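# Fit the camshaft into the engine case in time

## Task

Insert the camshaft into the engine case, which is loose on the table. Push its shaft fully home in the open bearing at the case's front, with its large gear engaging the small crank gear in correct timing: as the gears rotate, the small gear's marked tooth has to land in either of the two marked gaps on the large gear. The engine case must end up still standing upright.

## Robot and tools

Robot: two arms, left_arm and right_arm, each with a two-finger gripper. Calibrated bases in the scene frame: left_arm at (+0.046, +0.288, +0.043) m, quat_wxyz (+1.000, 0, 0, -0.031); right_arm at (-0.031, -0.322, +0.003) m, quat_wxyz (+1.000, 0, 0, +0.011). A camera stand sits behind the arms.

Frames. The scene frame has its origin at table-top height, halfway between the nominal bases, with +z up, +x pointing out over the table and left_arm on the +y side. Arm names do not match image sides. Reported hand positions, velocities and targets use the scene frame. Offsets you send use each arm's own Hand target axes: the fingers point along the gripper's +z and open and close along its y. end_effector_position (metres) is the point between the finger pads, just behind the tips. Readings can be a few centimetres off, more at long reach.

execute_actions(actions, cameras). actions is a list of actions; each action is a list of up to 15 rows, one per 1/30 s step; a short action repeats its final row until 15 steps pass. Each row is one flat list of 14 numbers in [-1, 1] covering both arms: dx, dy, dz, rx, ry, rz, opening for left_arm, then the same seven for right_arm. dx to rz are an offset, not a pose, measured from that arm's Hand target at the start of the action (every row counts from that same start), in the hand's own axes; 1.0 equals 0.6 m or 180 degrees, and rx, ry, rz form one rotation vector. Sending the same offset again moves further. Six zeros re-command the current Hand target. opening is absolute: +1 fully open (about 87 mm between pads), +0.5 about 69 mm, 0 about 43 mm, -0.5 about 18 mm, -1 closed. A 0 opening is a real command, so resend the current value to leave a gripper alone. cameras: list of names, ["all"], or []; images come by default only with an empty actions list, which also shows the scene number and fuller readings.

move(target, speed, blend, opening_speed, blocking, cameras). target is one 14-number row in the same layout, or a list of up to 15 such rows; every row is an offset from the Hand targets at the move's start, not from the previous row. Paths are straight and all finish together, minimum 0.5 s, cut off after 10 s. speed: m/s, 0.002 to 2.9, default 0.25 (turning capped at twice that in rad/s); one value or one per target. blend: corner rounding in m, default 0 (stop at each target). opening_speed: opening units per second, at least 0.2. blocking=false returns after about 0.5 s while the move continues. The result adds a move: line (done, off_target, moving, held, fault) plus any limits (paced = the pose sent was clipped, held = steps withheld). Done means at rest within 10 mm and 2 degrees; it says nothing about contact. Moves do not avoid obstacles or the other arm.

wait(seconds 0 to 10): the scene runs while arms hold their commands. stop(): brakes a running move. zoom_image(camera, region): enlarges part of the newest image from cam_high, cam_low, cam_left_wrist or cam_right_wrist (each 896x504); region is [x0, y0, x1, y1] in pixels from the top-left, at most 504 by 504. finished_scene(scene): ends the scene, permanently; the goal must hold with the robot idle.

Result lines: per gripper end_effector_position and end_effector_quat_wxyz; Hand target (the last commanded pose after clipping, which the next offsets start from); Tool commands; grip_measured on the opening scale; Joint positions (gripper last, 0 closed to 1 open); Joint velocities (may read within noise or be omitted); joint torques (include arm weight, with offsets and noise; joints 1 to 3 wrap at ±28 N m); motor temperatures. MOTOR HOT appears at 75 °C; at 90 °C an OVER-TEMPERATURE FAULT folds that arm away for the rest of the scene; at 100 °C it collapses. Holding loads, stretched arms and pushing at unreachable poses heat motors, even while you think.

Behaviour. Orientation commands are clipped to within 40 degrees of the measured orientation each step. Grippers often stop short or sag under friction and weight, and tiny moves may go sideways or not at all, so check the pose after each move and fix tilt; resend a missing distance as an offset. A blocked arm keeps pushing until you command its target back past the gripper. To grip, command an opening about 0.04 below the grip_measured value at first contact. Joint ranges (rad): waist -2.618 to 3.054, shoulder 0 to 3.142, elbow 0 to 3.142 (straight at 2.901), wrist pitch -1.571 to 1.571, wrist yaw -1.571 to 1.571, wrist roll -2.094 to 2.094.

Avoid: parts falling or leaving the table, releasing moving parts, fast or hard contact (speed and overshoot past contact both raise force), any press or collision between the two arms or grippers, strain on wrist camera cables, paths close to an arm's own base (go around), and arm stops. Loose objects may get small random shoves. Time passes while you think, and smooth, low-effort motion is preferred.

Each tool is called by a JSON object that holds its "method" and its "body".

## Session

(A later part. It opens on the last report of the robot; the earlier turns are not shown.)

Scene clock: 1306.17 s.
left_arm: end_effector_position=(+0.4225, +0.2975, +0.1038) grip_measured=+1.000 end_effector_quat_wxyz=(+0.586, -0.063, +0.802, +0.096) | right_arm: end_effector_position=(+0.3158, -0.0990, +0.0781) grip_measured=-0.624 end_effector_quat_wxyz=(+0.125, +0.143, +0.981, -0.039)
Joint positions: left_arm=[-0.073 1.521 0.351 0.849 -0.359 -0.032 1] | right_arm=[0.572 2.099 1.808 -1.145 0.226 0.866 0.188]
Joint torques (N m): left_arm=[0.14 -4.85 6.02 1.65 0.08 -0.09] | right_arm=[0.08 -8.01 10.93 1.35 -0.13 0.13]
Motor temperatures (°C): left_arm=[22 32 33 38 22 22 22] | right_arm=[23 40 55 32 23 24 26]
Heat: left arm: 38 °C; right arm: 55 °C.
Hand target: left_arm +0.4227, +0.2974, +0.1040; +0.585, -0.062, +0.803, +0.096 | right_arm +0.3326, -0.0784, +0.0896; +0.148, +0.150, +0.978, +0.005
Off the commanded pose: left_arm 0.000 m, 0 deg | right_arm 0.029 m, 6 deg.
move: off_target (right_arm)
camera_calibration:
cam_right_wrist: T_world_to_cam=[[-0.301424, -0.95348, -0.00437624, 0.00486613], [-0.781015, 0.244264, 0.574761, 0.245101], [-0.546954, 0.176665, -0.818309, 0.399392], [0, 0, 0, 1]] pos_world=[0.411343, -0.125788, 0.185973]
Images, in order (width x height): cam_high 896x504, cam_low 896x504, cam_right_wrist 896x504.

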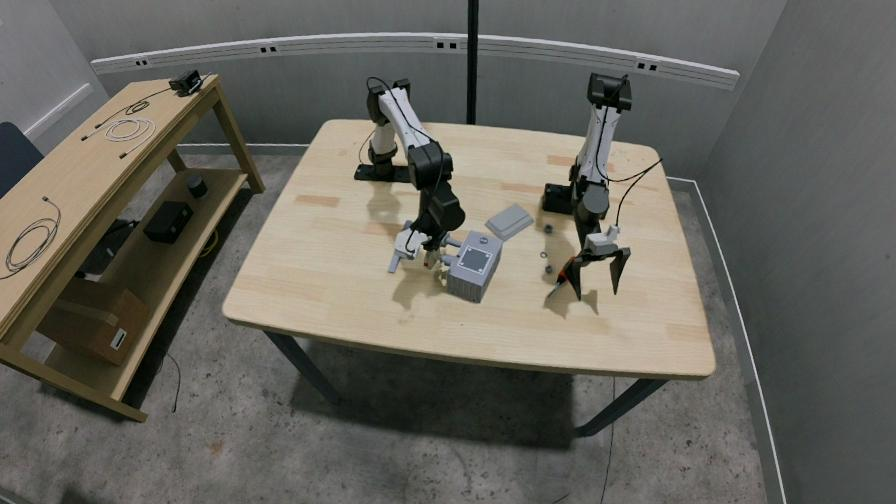

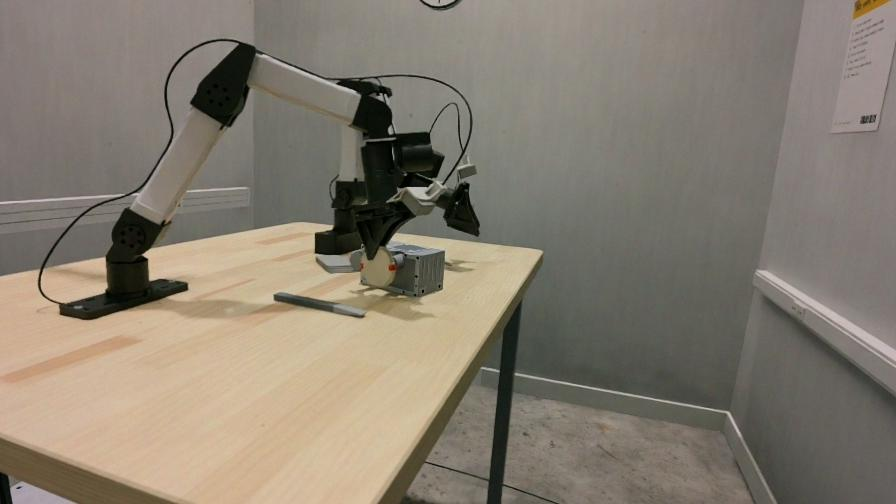

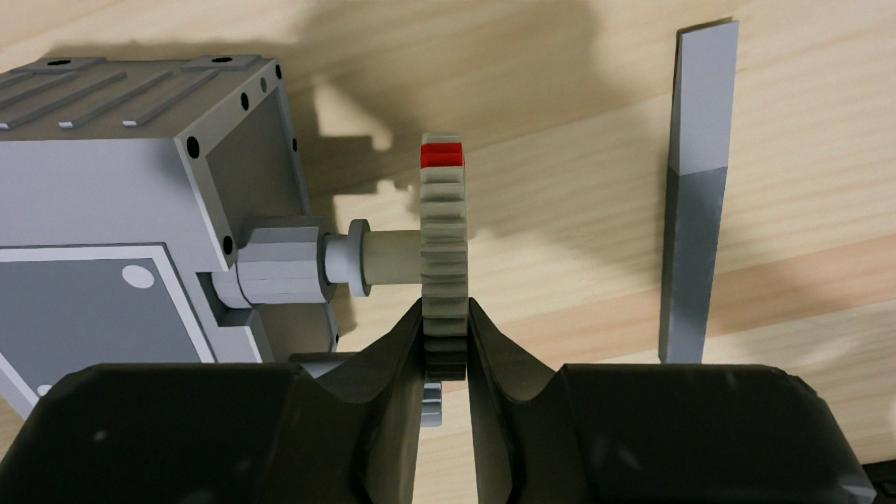

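{"method": "move", "body": {"target": [[0,0,0,0,0,0,1,0.0031,-0.026,-0.0015,0.003,0,0,-0.75],[0,0,0,0,0,0,1,0.0031,-0.012,-0.0015,0.003,0,0,-0.75],[0,0,0,0,0,0,1,0.0031,0.002,-0.0015,0.002,0,0,-0.75]], "speed": 0.1, "cameras": ["cam_low","cam_high","cam_right_wrist"]}}

{"method": "zoom_image", "body": {"camera": "cam_right_wrist", "region": [190, 205, 510, 435]}}

{"method": "zoom_image", "body": {"camera": "cam_high", "region": [422, 225, 462, 265]}}

Scene clock: 1324.37 s.
left_arm: end_effector_position=(+0.4225, +0.2975, +0.1038) grip_measured=+1.000 end_effector_quat_wxyz=(+0.586, -0.063, +0.802, +0.096) | right_arm: end_effector_position=(+0.3183, -0.0928, +0.0780) grip_measured=-0.626 end_effector_quat_wxyz=(+0.125, +0.141, +0.982, -0.028)
Joint positions: left_arm=[-0.073 1.521 0.351 0.849 -0.359 -0.032 1] | right_arm=[0.574 2.107 1.82 -1.134 0.209 0.864 0.187]
Joint torques (N m): left_arm=[0.29 -4.74 6 1.64 0.09 -0.11] | right_arm=[0.44 -8.29 10.63 1.13 0.1 0.27]
Motor temperatures (°C): left_arm=[22 32 33 38 22 22 22] | right_arm=[23 41 55 31 23 24 26]
Heat: left arm: 38 °C; right arm: 55 °C.
Hand target: left_arm +0.4227, +0.2974, +0.1040; +0.585, -0.062, +0.803, +0.096 | right_arm +0.3310, -0.0767, +0.0901; +0.148, +0.150, +0.978, +0.002
Off the commanded pose: left_arm 0.000 m, 0 deg | right_arm 0.024 m, 5 deg.
move: off_target (right_arm)
camera_calibration:
cam_right_wrist: T_world_to_cam=[[-0.294844, -0.955207, -0.0254158, 0.0109254], [-0.784032, 0.226631, 0.577869, 0.244686], [-0.546224, 0.190308, -0.815734, 0.400352], [0, 0, 0, 1]] pos_world=[0.413745, -0.121207, 0.185462]
Images, in order (width x height): cam_high 896x504, cam_low 896x504, cam_right_wrist 896x504.

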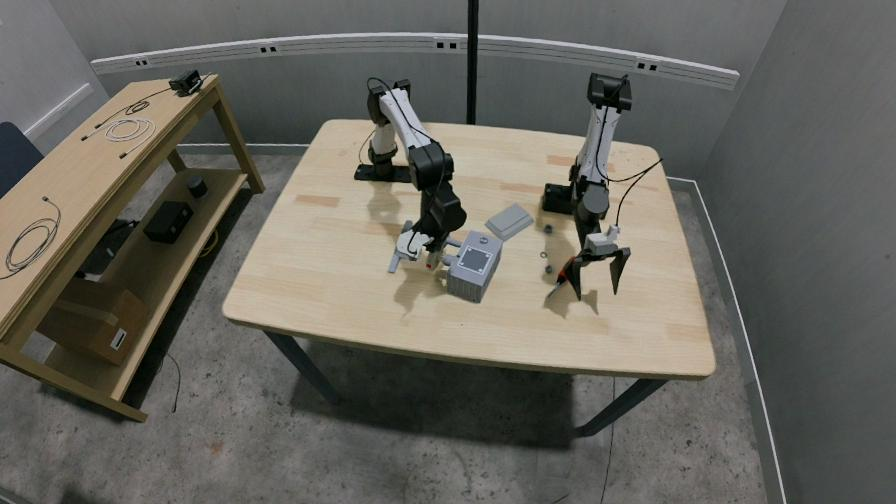

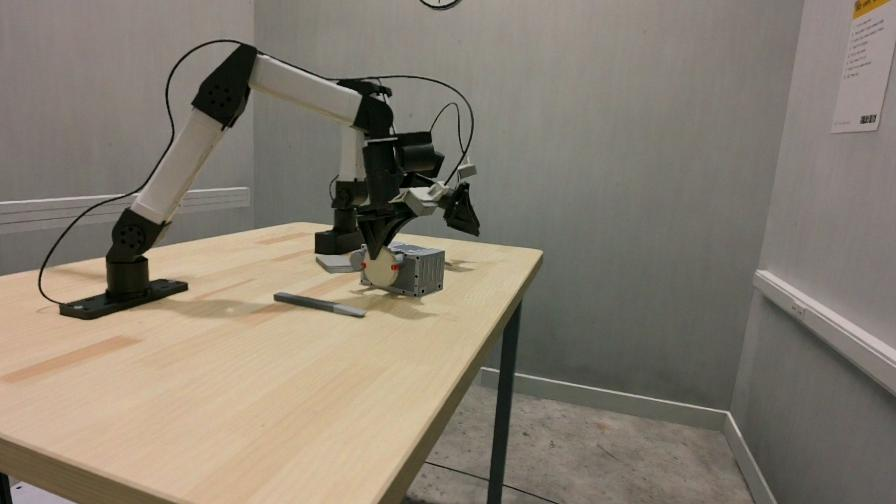

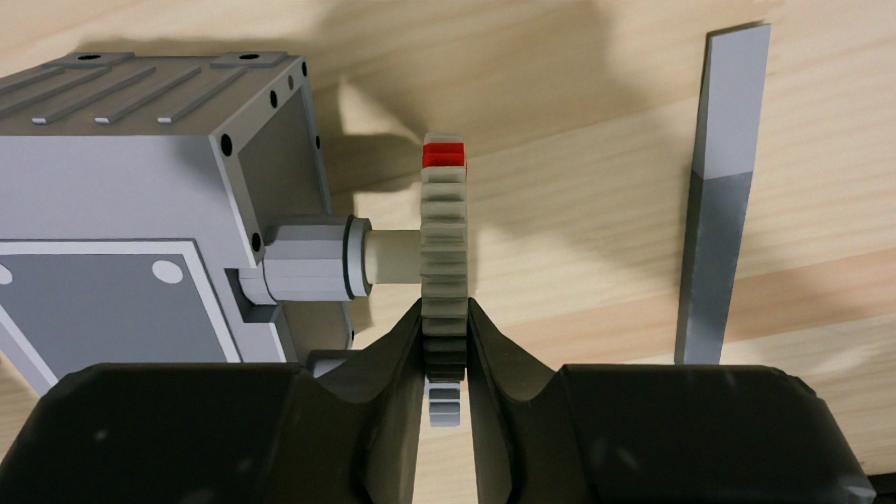

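Scaled by 1.575 from the camera's 896x504 image, which has a finer 1280x720 frame.

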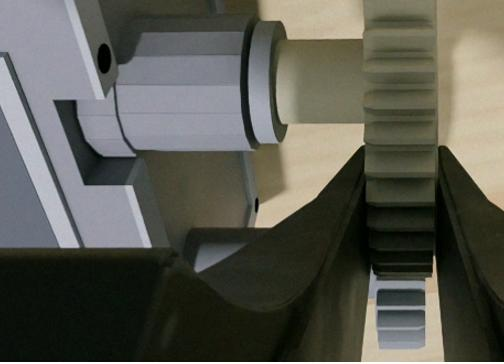

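Scaled by 12.600 from the camera's 896x504 image, which has a finer 1280x720 frame.

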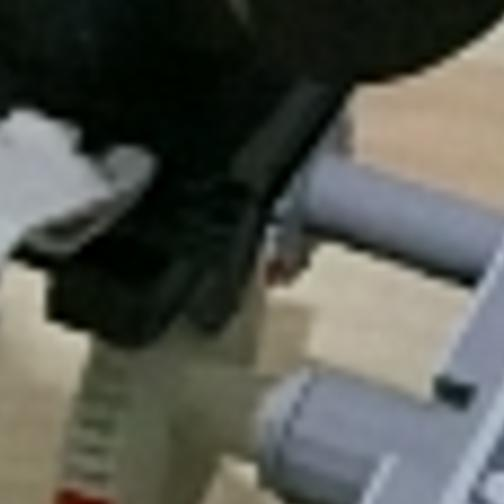

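{"method": "zoom_image", "body": {"camera": "cam_low", "region": [350, 240, 380, 270]}}

{"method": "zoom_image", "body": {"camera": "cam_high", "region": [435, 235, 455, 255]}}

Scaled by 16.800 from the camera's 896x504 image, which has a finer 1280x720 frame.

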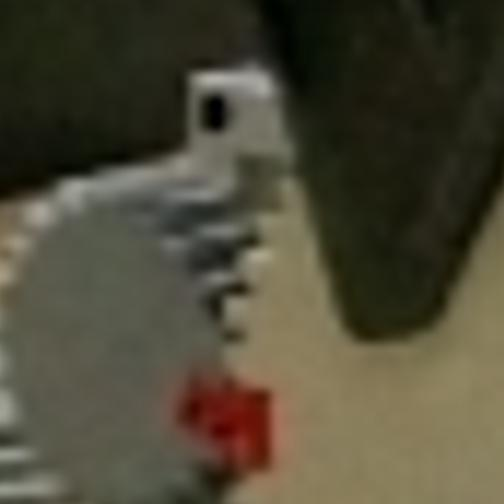

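Scaled by 25.200 from the camera's 896x504 image, which has a finer 1280x720 frame.

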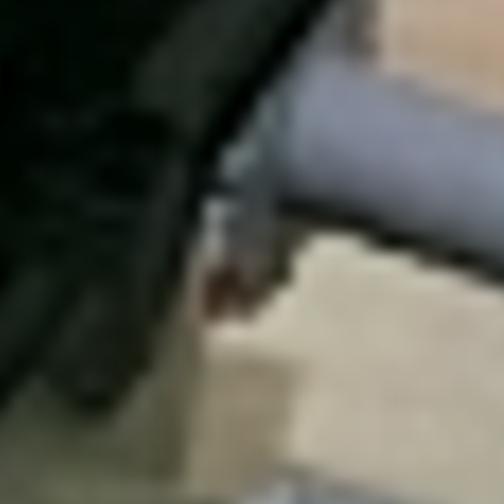

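{"method": "move", "body": {"target": [[0,0,0,0,0,0,1,0,-0.014,0,0,0,0,-0.75],[0,0,0,0,0,0,1,0,-0.014,0,0,0,0,-0.2]], "speed": 0.04, "opening_speed": 0.25, "cameras": ["cam_low","cam_high","cam_right_wrist"]}}

{"method": "zoom_image", "body": {"camera": "cam_right_wrist", "region": [190, 205, 510, 435]}}

{"method": "zoom_image", "body": {"camera": "cam_low", "region": [345, 240, 405, 285]}}

Scene clock: 1344.03 s.
left_arm: end_effector_position=(+0.4225, +0.2975, +0.1038) grip_measured=+1.000 end_effector_quat_wxyz=(+0.586, -0.063, +0.802, +0.096) | right_arm: end_effector_position=(+0.3222, -0.0892, +0.0782) grip_measured=-0.200 end_effector_quat_wxyz=(+0.131, +0.142, +0.981, -0.020)
Joint positions: left_arm=[-0.073 1.521 0.351 0.849 -0.359 -0.032 1] | right_arm=[0.574 2.107 1.82 -1.114 0.205 0.864 0.4]
Joint torques (N m): left_arm=[0.34 -5.03 6.02 1.66 0.08 -0.07] | right_arm=[-0.53 -10.28 6.67 1.16 0.12 0.12]
Motor temperatures (°C): left_arm=[22 32 33 38 22 22 22] | right_arm=[23 42 57 31 23 24 26]
Heat: left arm: 38 °C; right arm: 57 °C.
Hand target: left_arm +0.4227, +0.2974, +0.1040; +0.585, -0.062, +0.803, +0.096 | right_arm +0.3285, -0.0848, +0.0897; +0.148, +0.150, +0.978, +0.002
Off the commanded pose: left_arm 0.000 m, 0 deg | right_arm 0.014 m, 3 deg.
move: off_target (right_arm); target 2's new opening was sent with right_arm's hand 0.017 m and 5 deg from that target
camera_calibration:
cam_right_wrist: T_world_to_cam=[[-0.293978, -0.954784, -0.0443171, 0.0167556], [-0.792464, 0.217552, 0.5698, 0.249225], [-0.534395, 0.202628, -0.820587, 0.399721], [0, 0, 0, 1]] pos_world=[0.416037, -0.119216, 0.18674]
Images, in order (width x height): cam_high 896x504, cam_low 896x504, cam_right_wrist 896x504.

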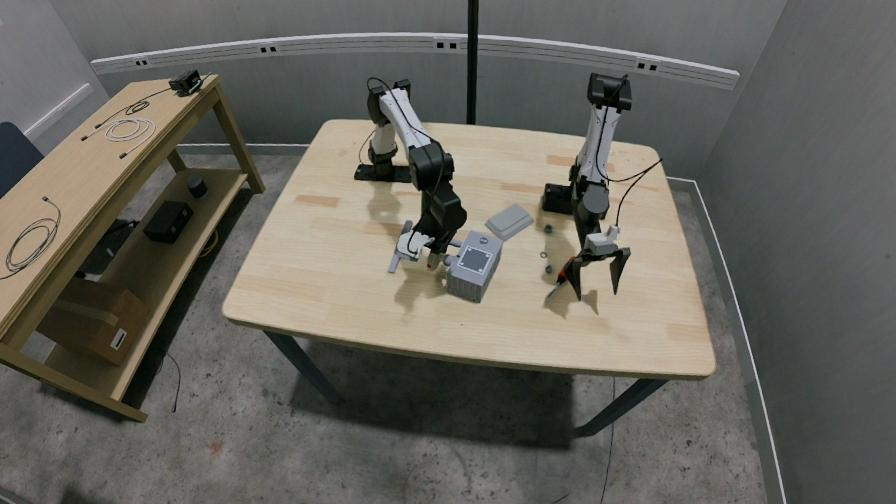

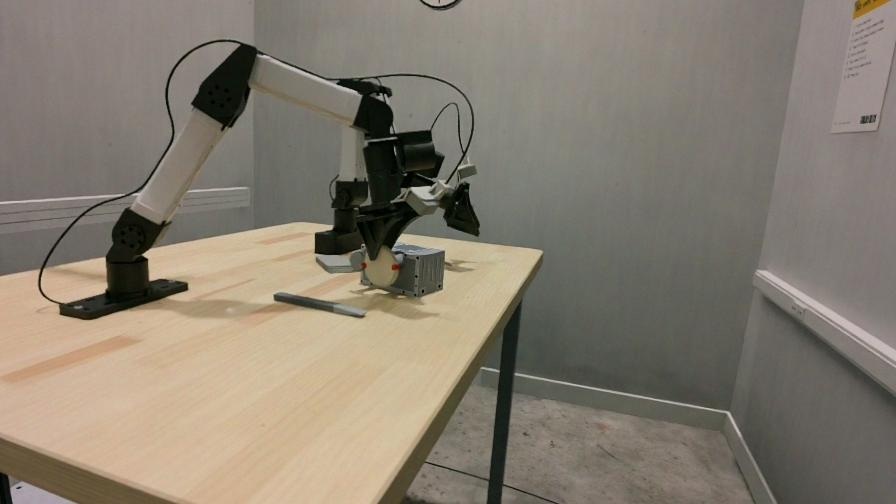

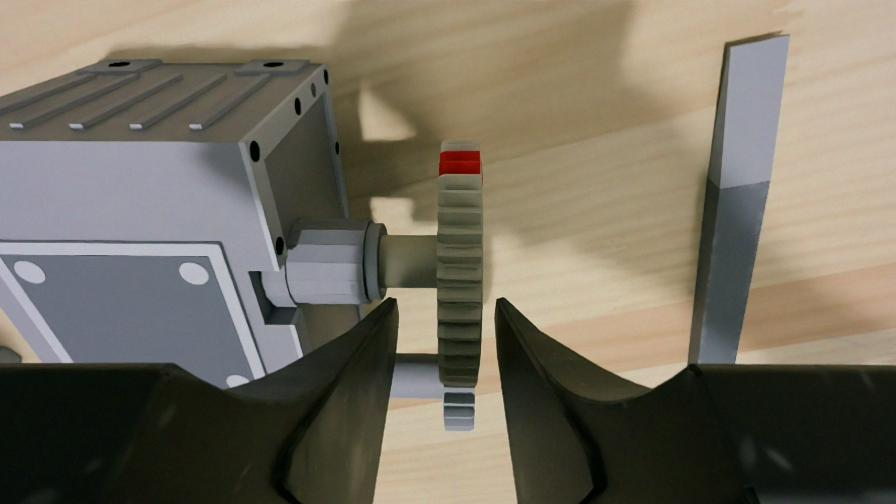

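Scaled by 1.575 from the camera's 896x504 image, which has a finer 1280x720 frame.

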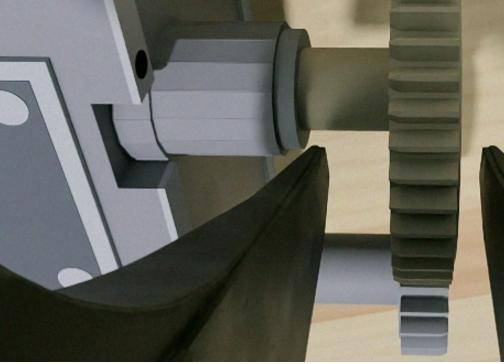

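Scaled by 8.400 from the camera's 896x504 image, which has a finer 1280x720 frame.

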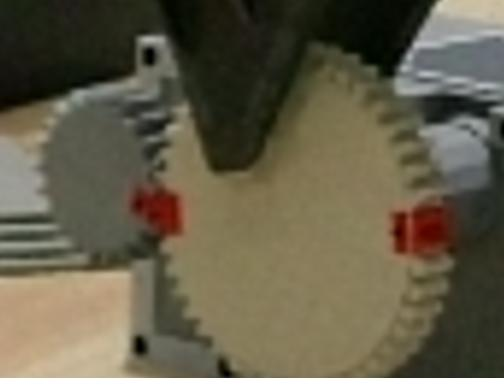

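{"method": "move", "body": {"target": [0,0,0,0,0,0,1,0,0.004,-0.17,0,0,0,-0.2], "speed": 0.1, "cameras": ["cam_low","cam_high","cam_right_wrist"]}}

{"method": "zoom_image", "body": {"camera": "cam_right_wrist", "region": [250, 150, 650, 450]}}

{"method": "zoom_image", "body": {"camera": "cam_low", "region": [345, 240, 405, 285]}}

Scene clock: 1354.63 s.
left_arm: end_effector_position=(+0.4225, +0.2975, +0.1038) grip_measured=+1.000 end_effector_quat_wxyz=(+0.586, -0.063, +0.802, +0.096) | right_arm: end_effector_position=(+0.2999, -0.0809, +0.1763) grip_measured=-0.200 end_effector_quat_wxyz=(+0.138, +0.147, +0.979, -0.007)
Joint positions: left_arm=[-0.073 1.521 0.351 0.849 -0.359 -0.032 1] | right_arm=[0.617 2.079 2.17 -1.473 0.205 0.918 0.4]
Joint torques (N m): left_arm=[0.17 -4.9 5.9 1.64 0.09 -0.11] | right_arm=[0.28 -8.35 9.18 0.73 0.25 0.11]
Motor temperatures (°C): left_arm=[22 32 33 38 22 22 22] | right_arm=[23 43 56 31 23 24 25]
Heat: left arm: 38 °C; right arm: 56 °C.
Hand target: left_arm +0.4227, +0.2974, +0.1040; +0.585, -0.062, +0.803, +0.096 | right_arm +0.2997, -0.0783, +0.1874; +0.148, +0.150, +0.978, +0.002
Off the commanded pose: left_arm 0.000 m, 0 deg | right_arm 0.011 m, 2 deg.
move: off_target (right_arm)
camera_calibration:
cam_right_wrist: T_world_to_cam=[[-0.300412, -0.950966, -0.0735989, 0.029836], [-0.801389, 0.209809, 0.560139, 0.177732], [-0.517231, 0.227254, -0.825123, 0.464257], [0, 0, 0, 1]] pos_world=[0.391524, -0.114421, 0.28571]
Images, in order (width x height): cam_high 896x504, cam_low 896x504, cam_right_wrist 896x504.

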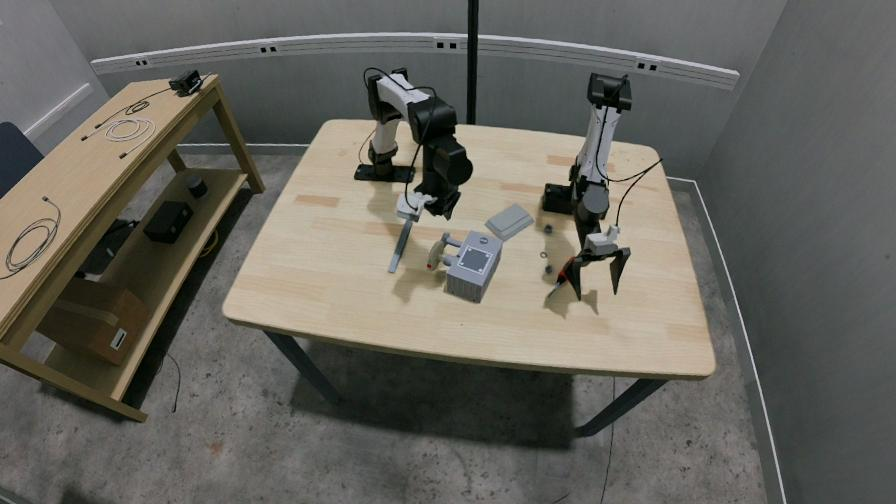

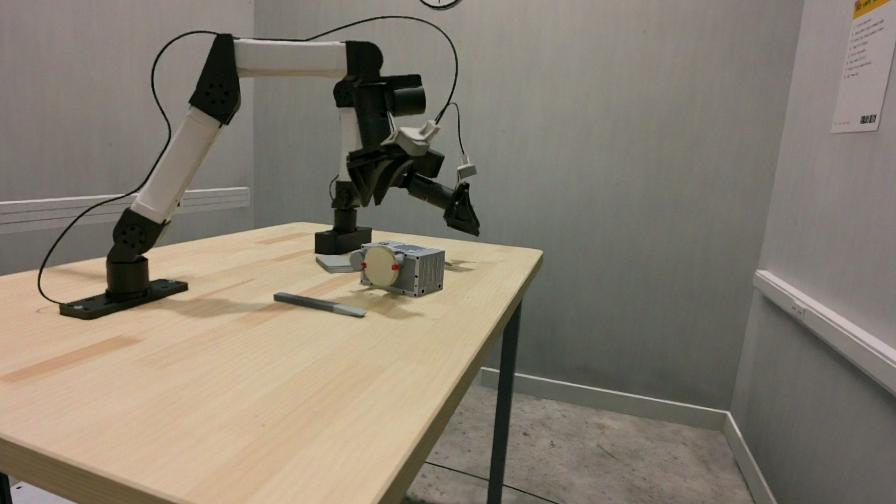

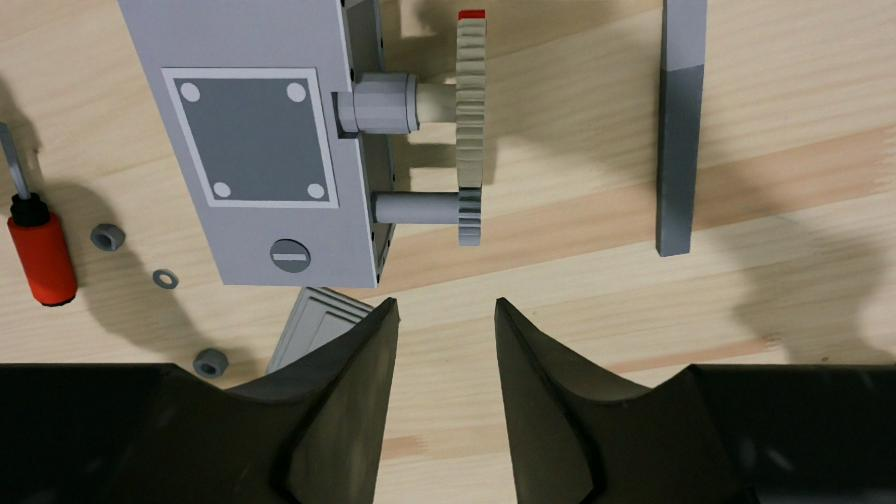

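Scaled by 1.260 from the camera's 896x504 image, which has a finer 1280x720 frame.

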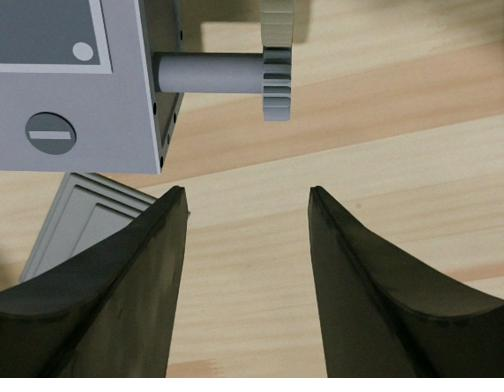

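Scaled by 8.400 from the camera's 896x504 image, which has a finer 1280x720 frame.

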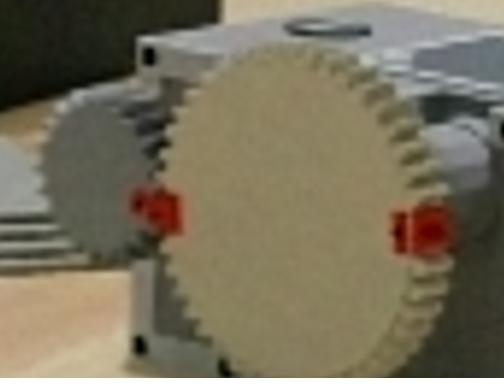

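{"method": "zoom_image", "body": {"camera": "cam_right_wrist", "region": [330, 50, 500, 260]}}

{"method": "zoom_image", "body": {"camera": "cam_low", "region": [355, 255, 375, 275]}}

Scaled by 2.400 from the camera's 896x504 image, which has a finer 1280x720 frame.

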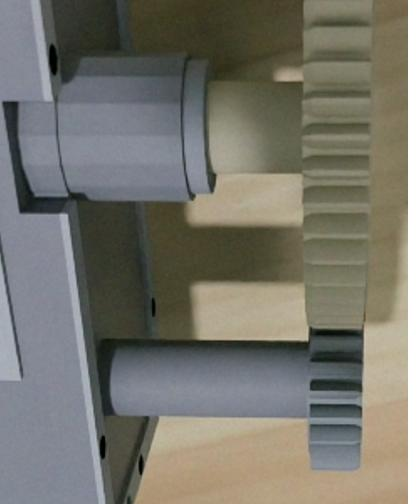

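Scaled by 25.200 from the camera's 896x504 image, which has a finer 1280x720 frame.

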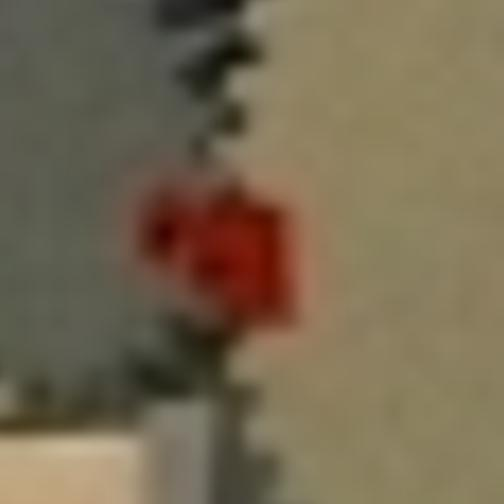

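{"method": "finished_scene", "body": {"scene": 2}}

The scene is finished: the task was done.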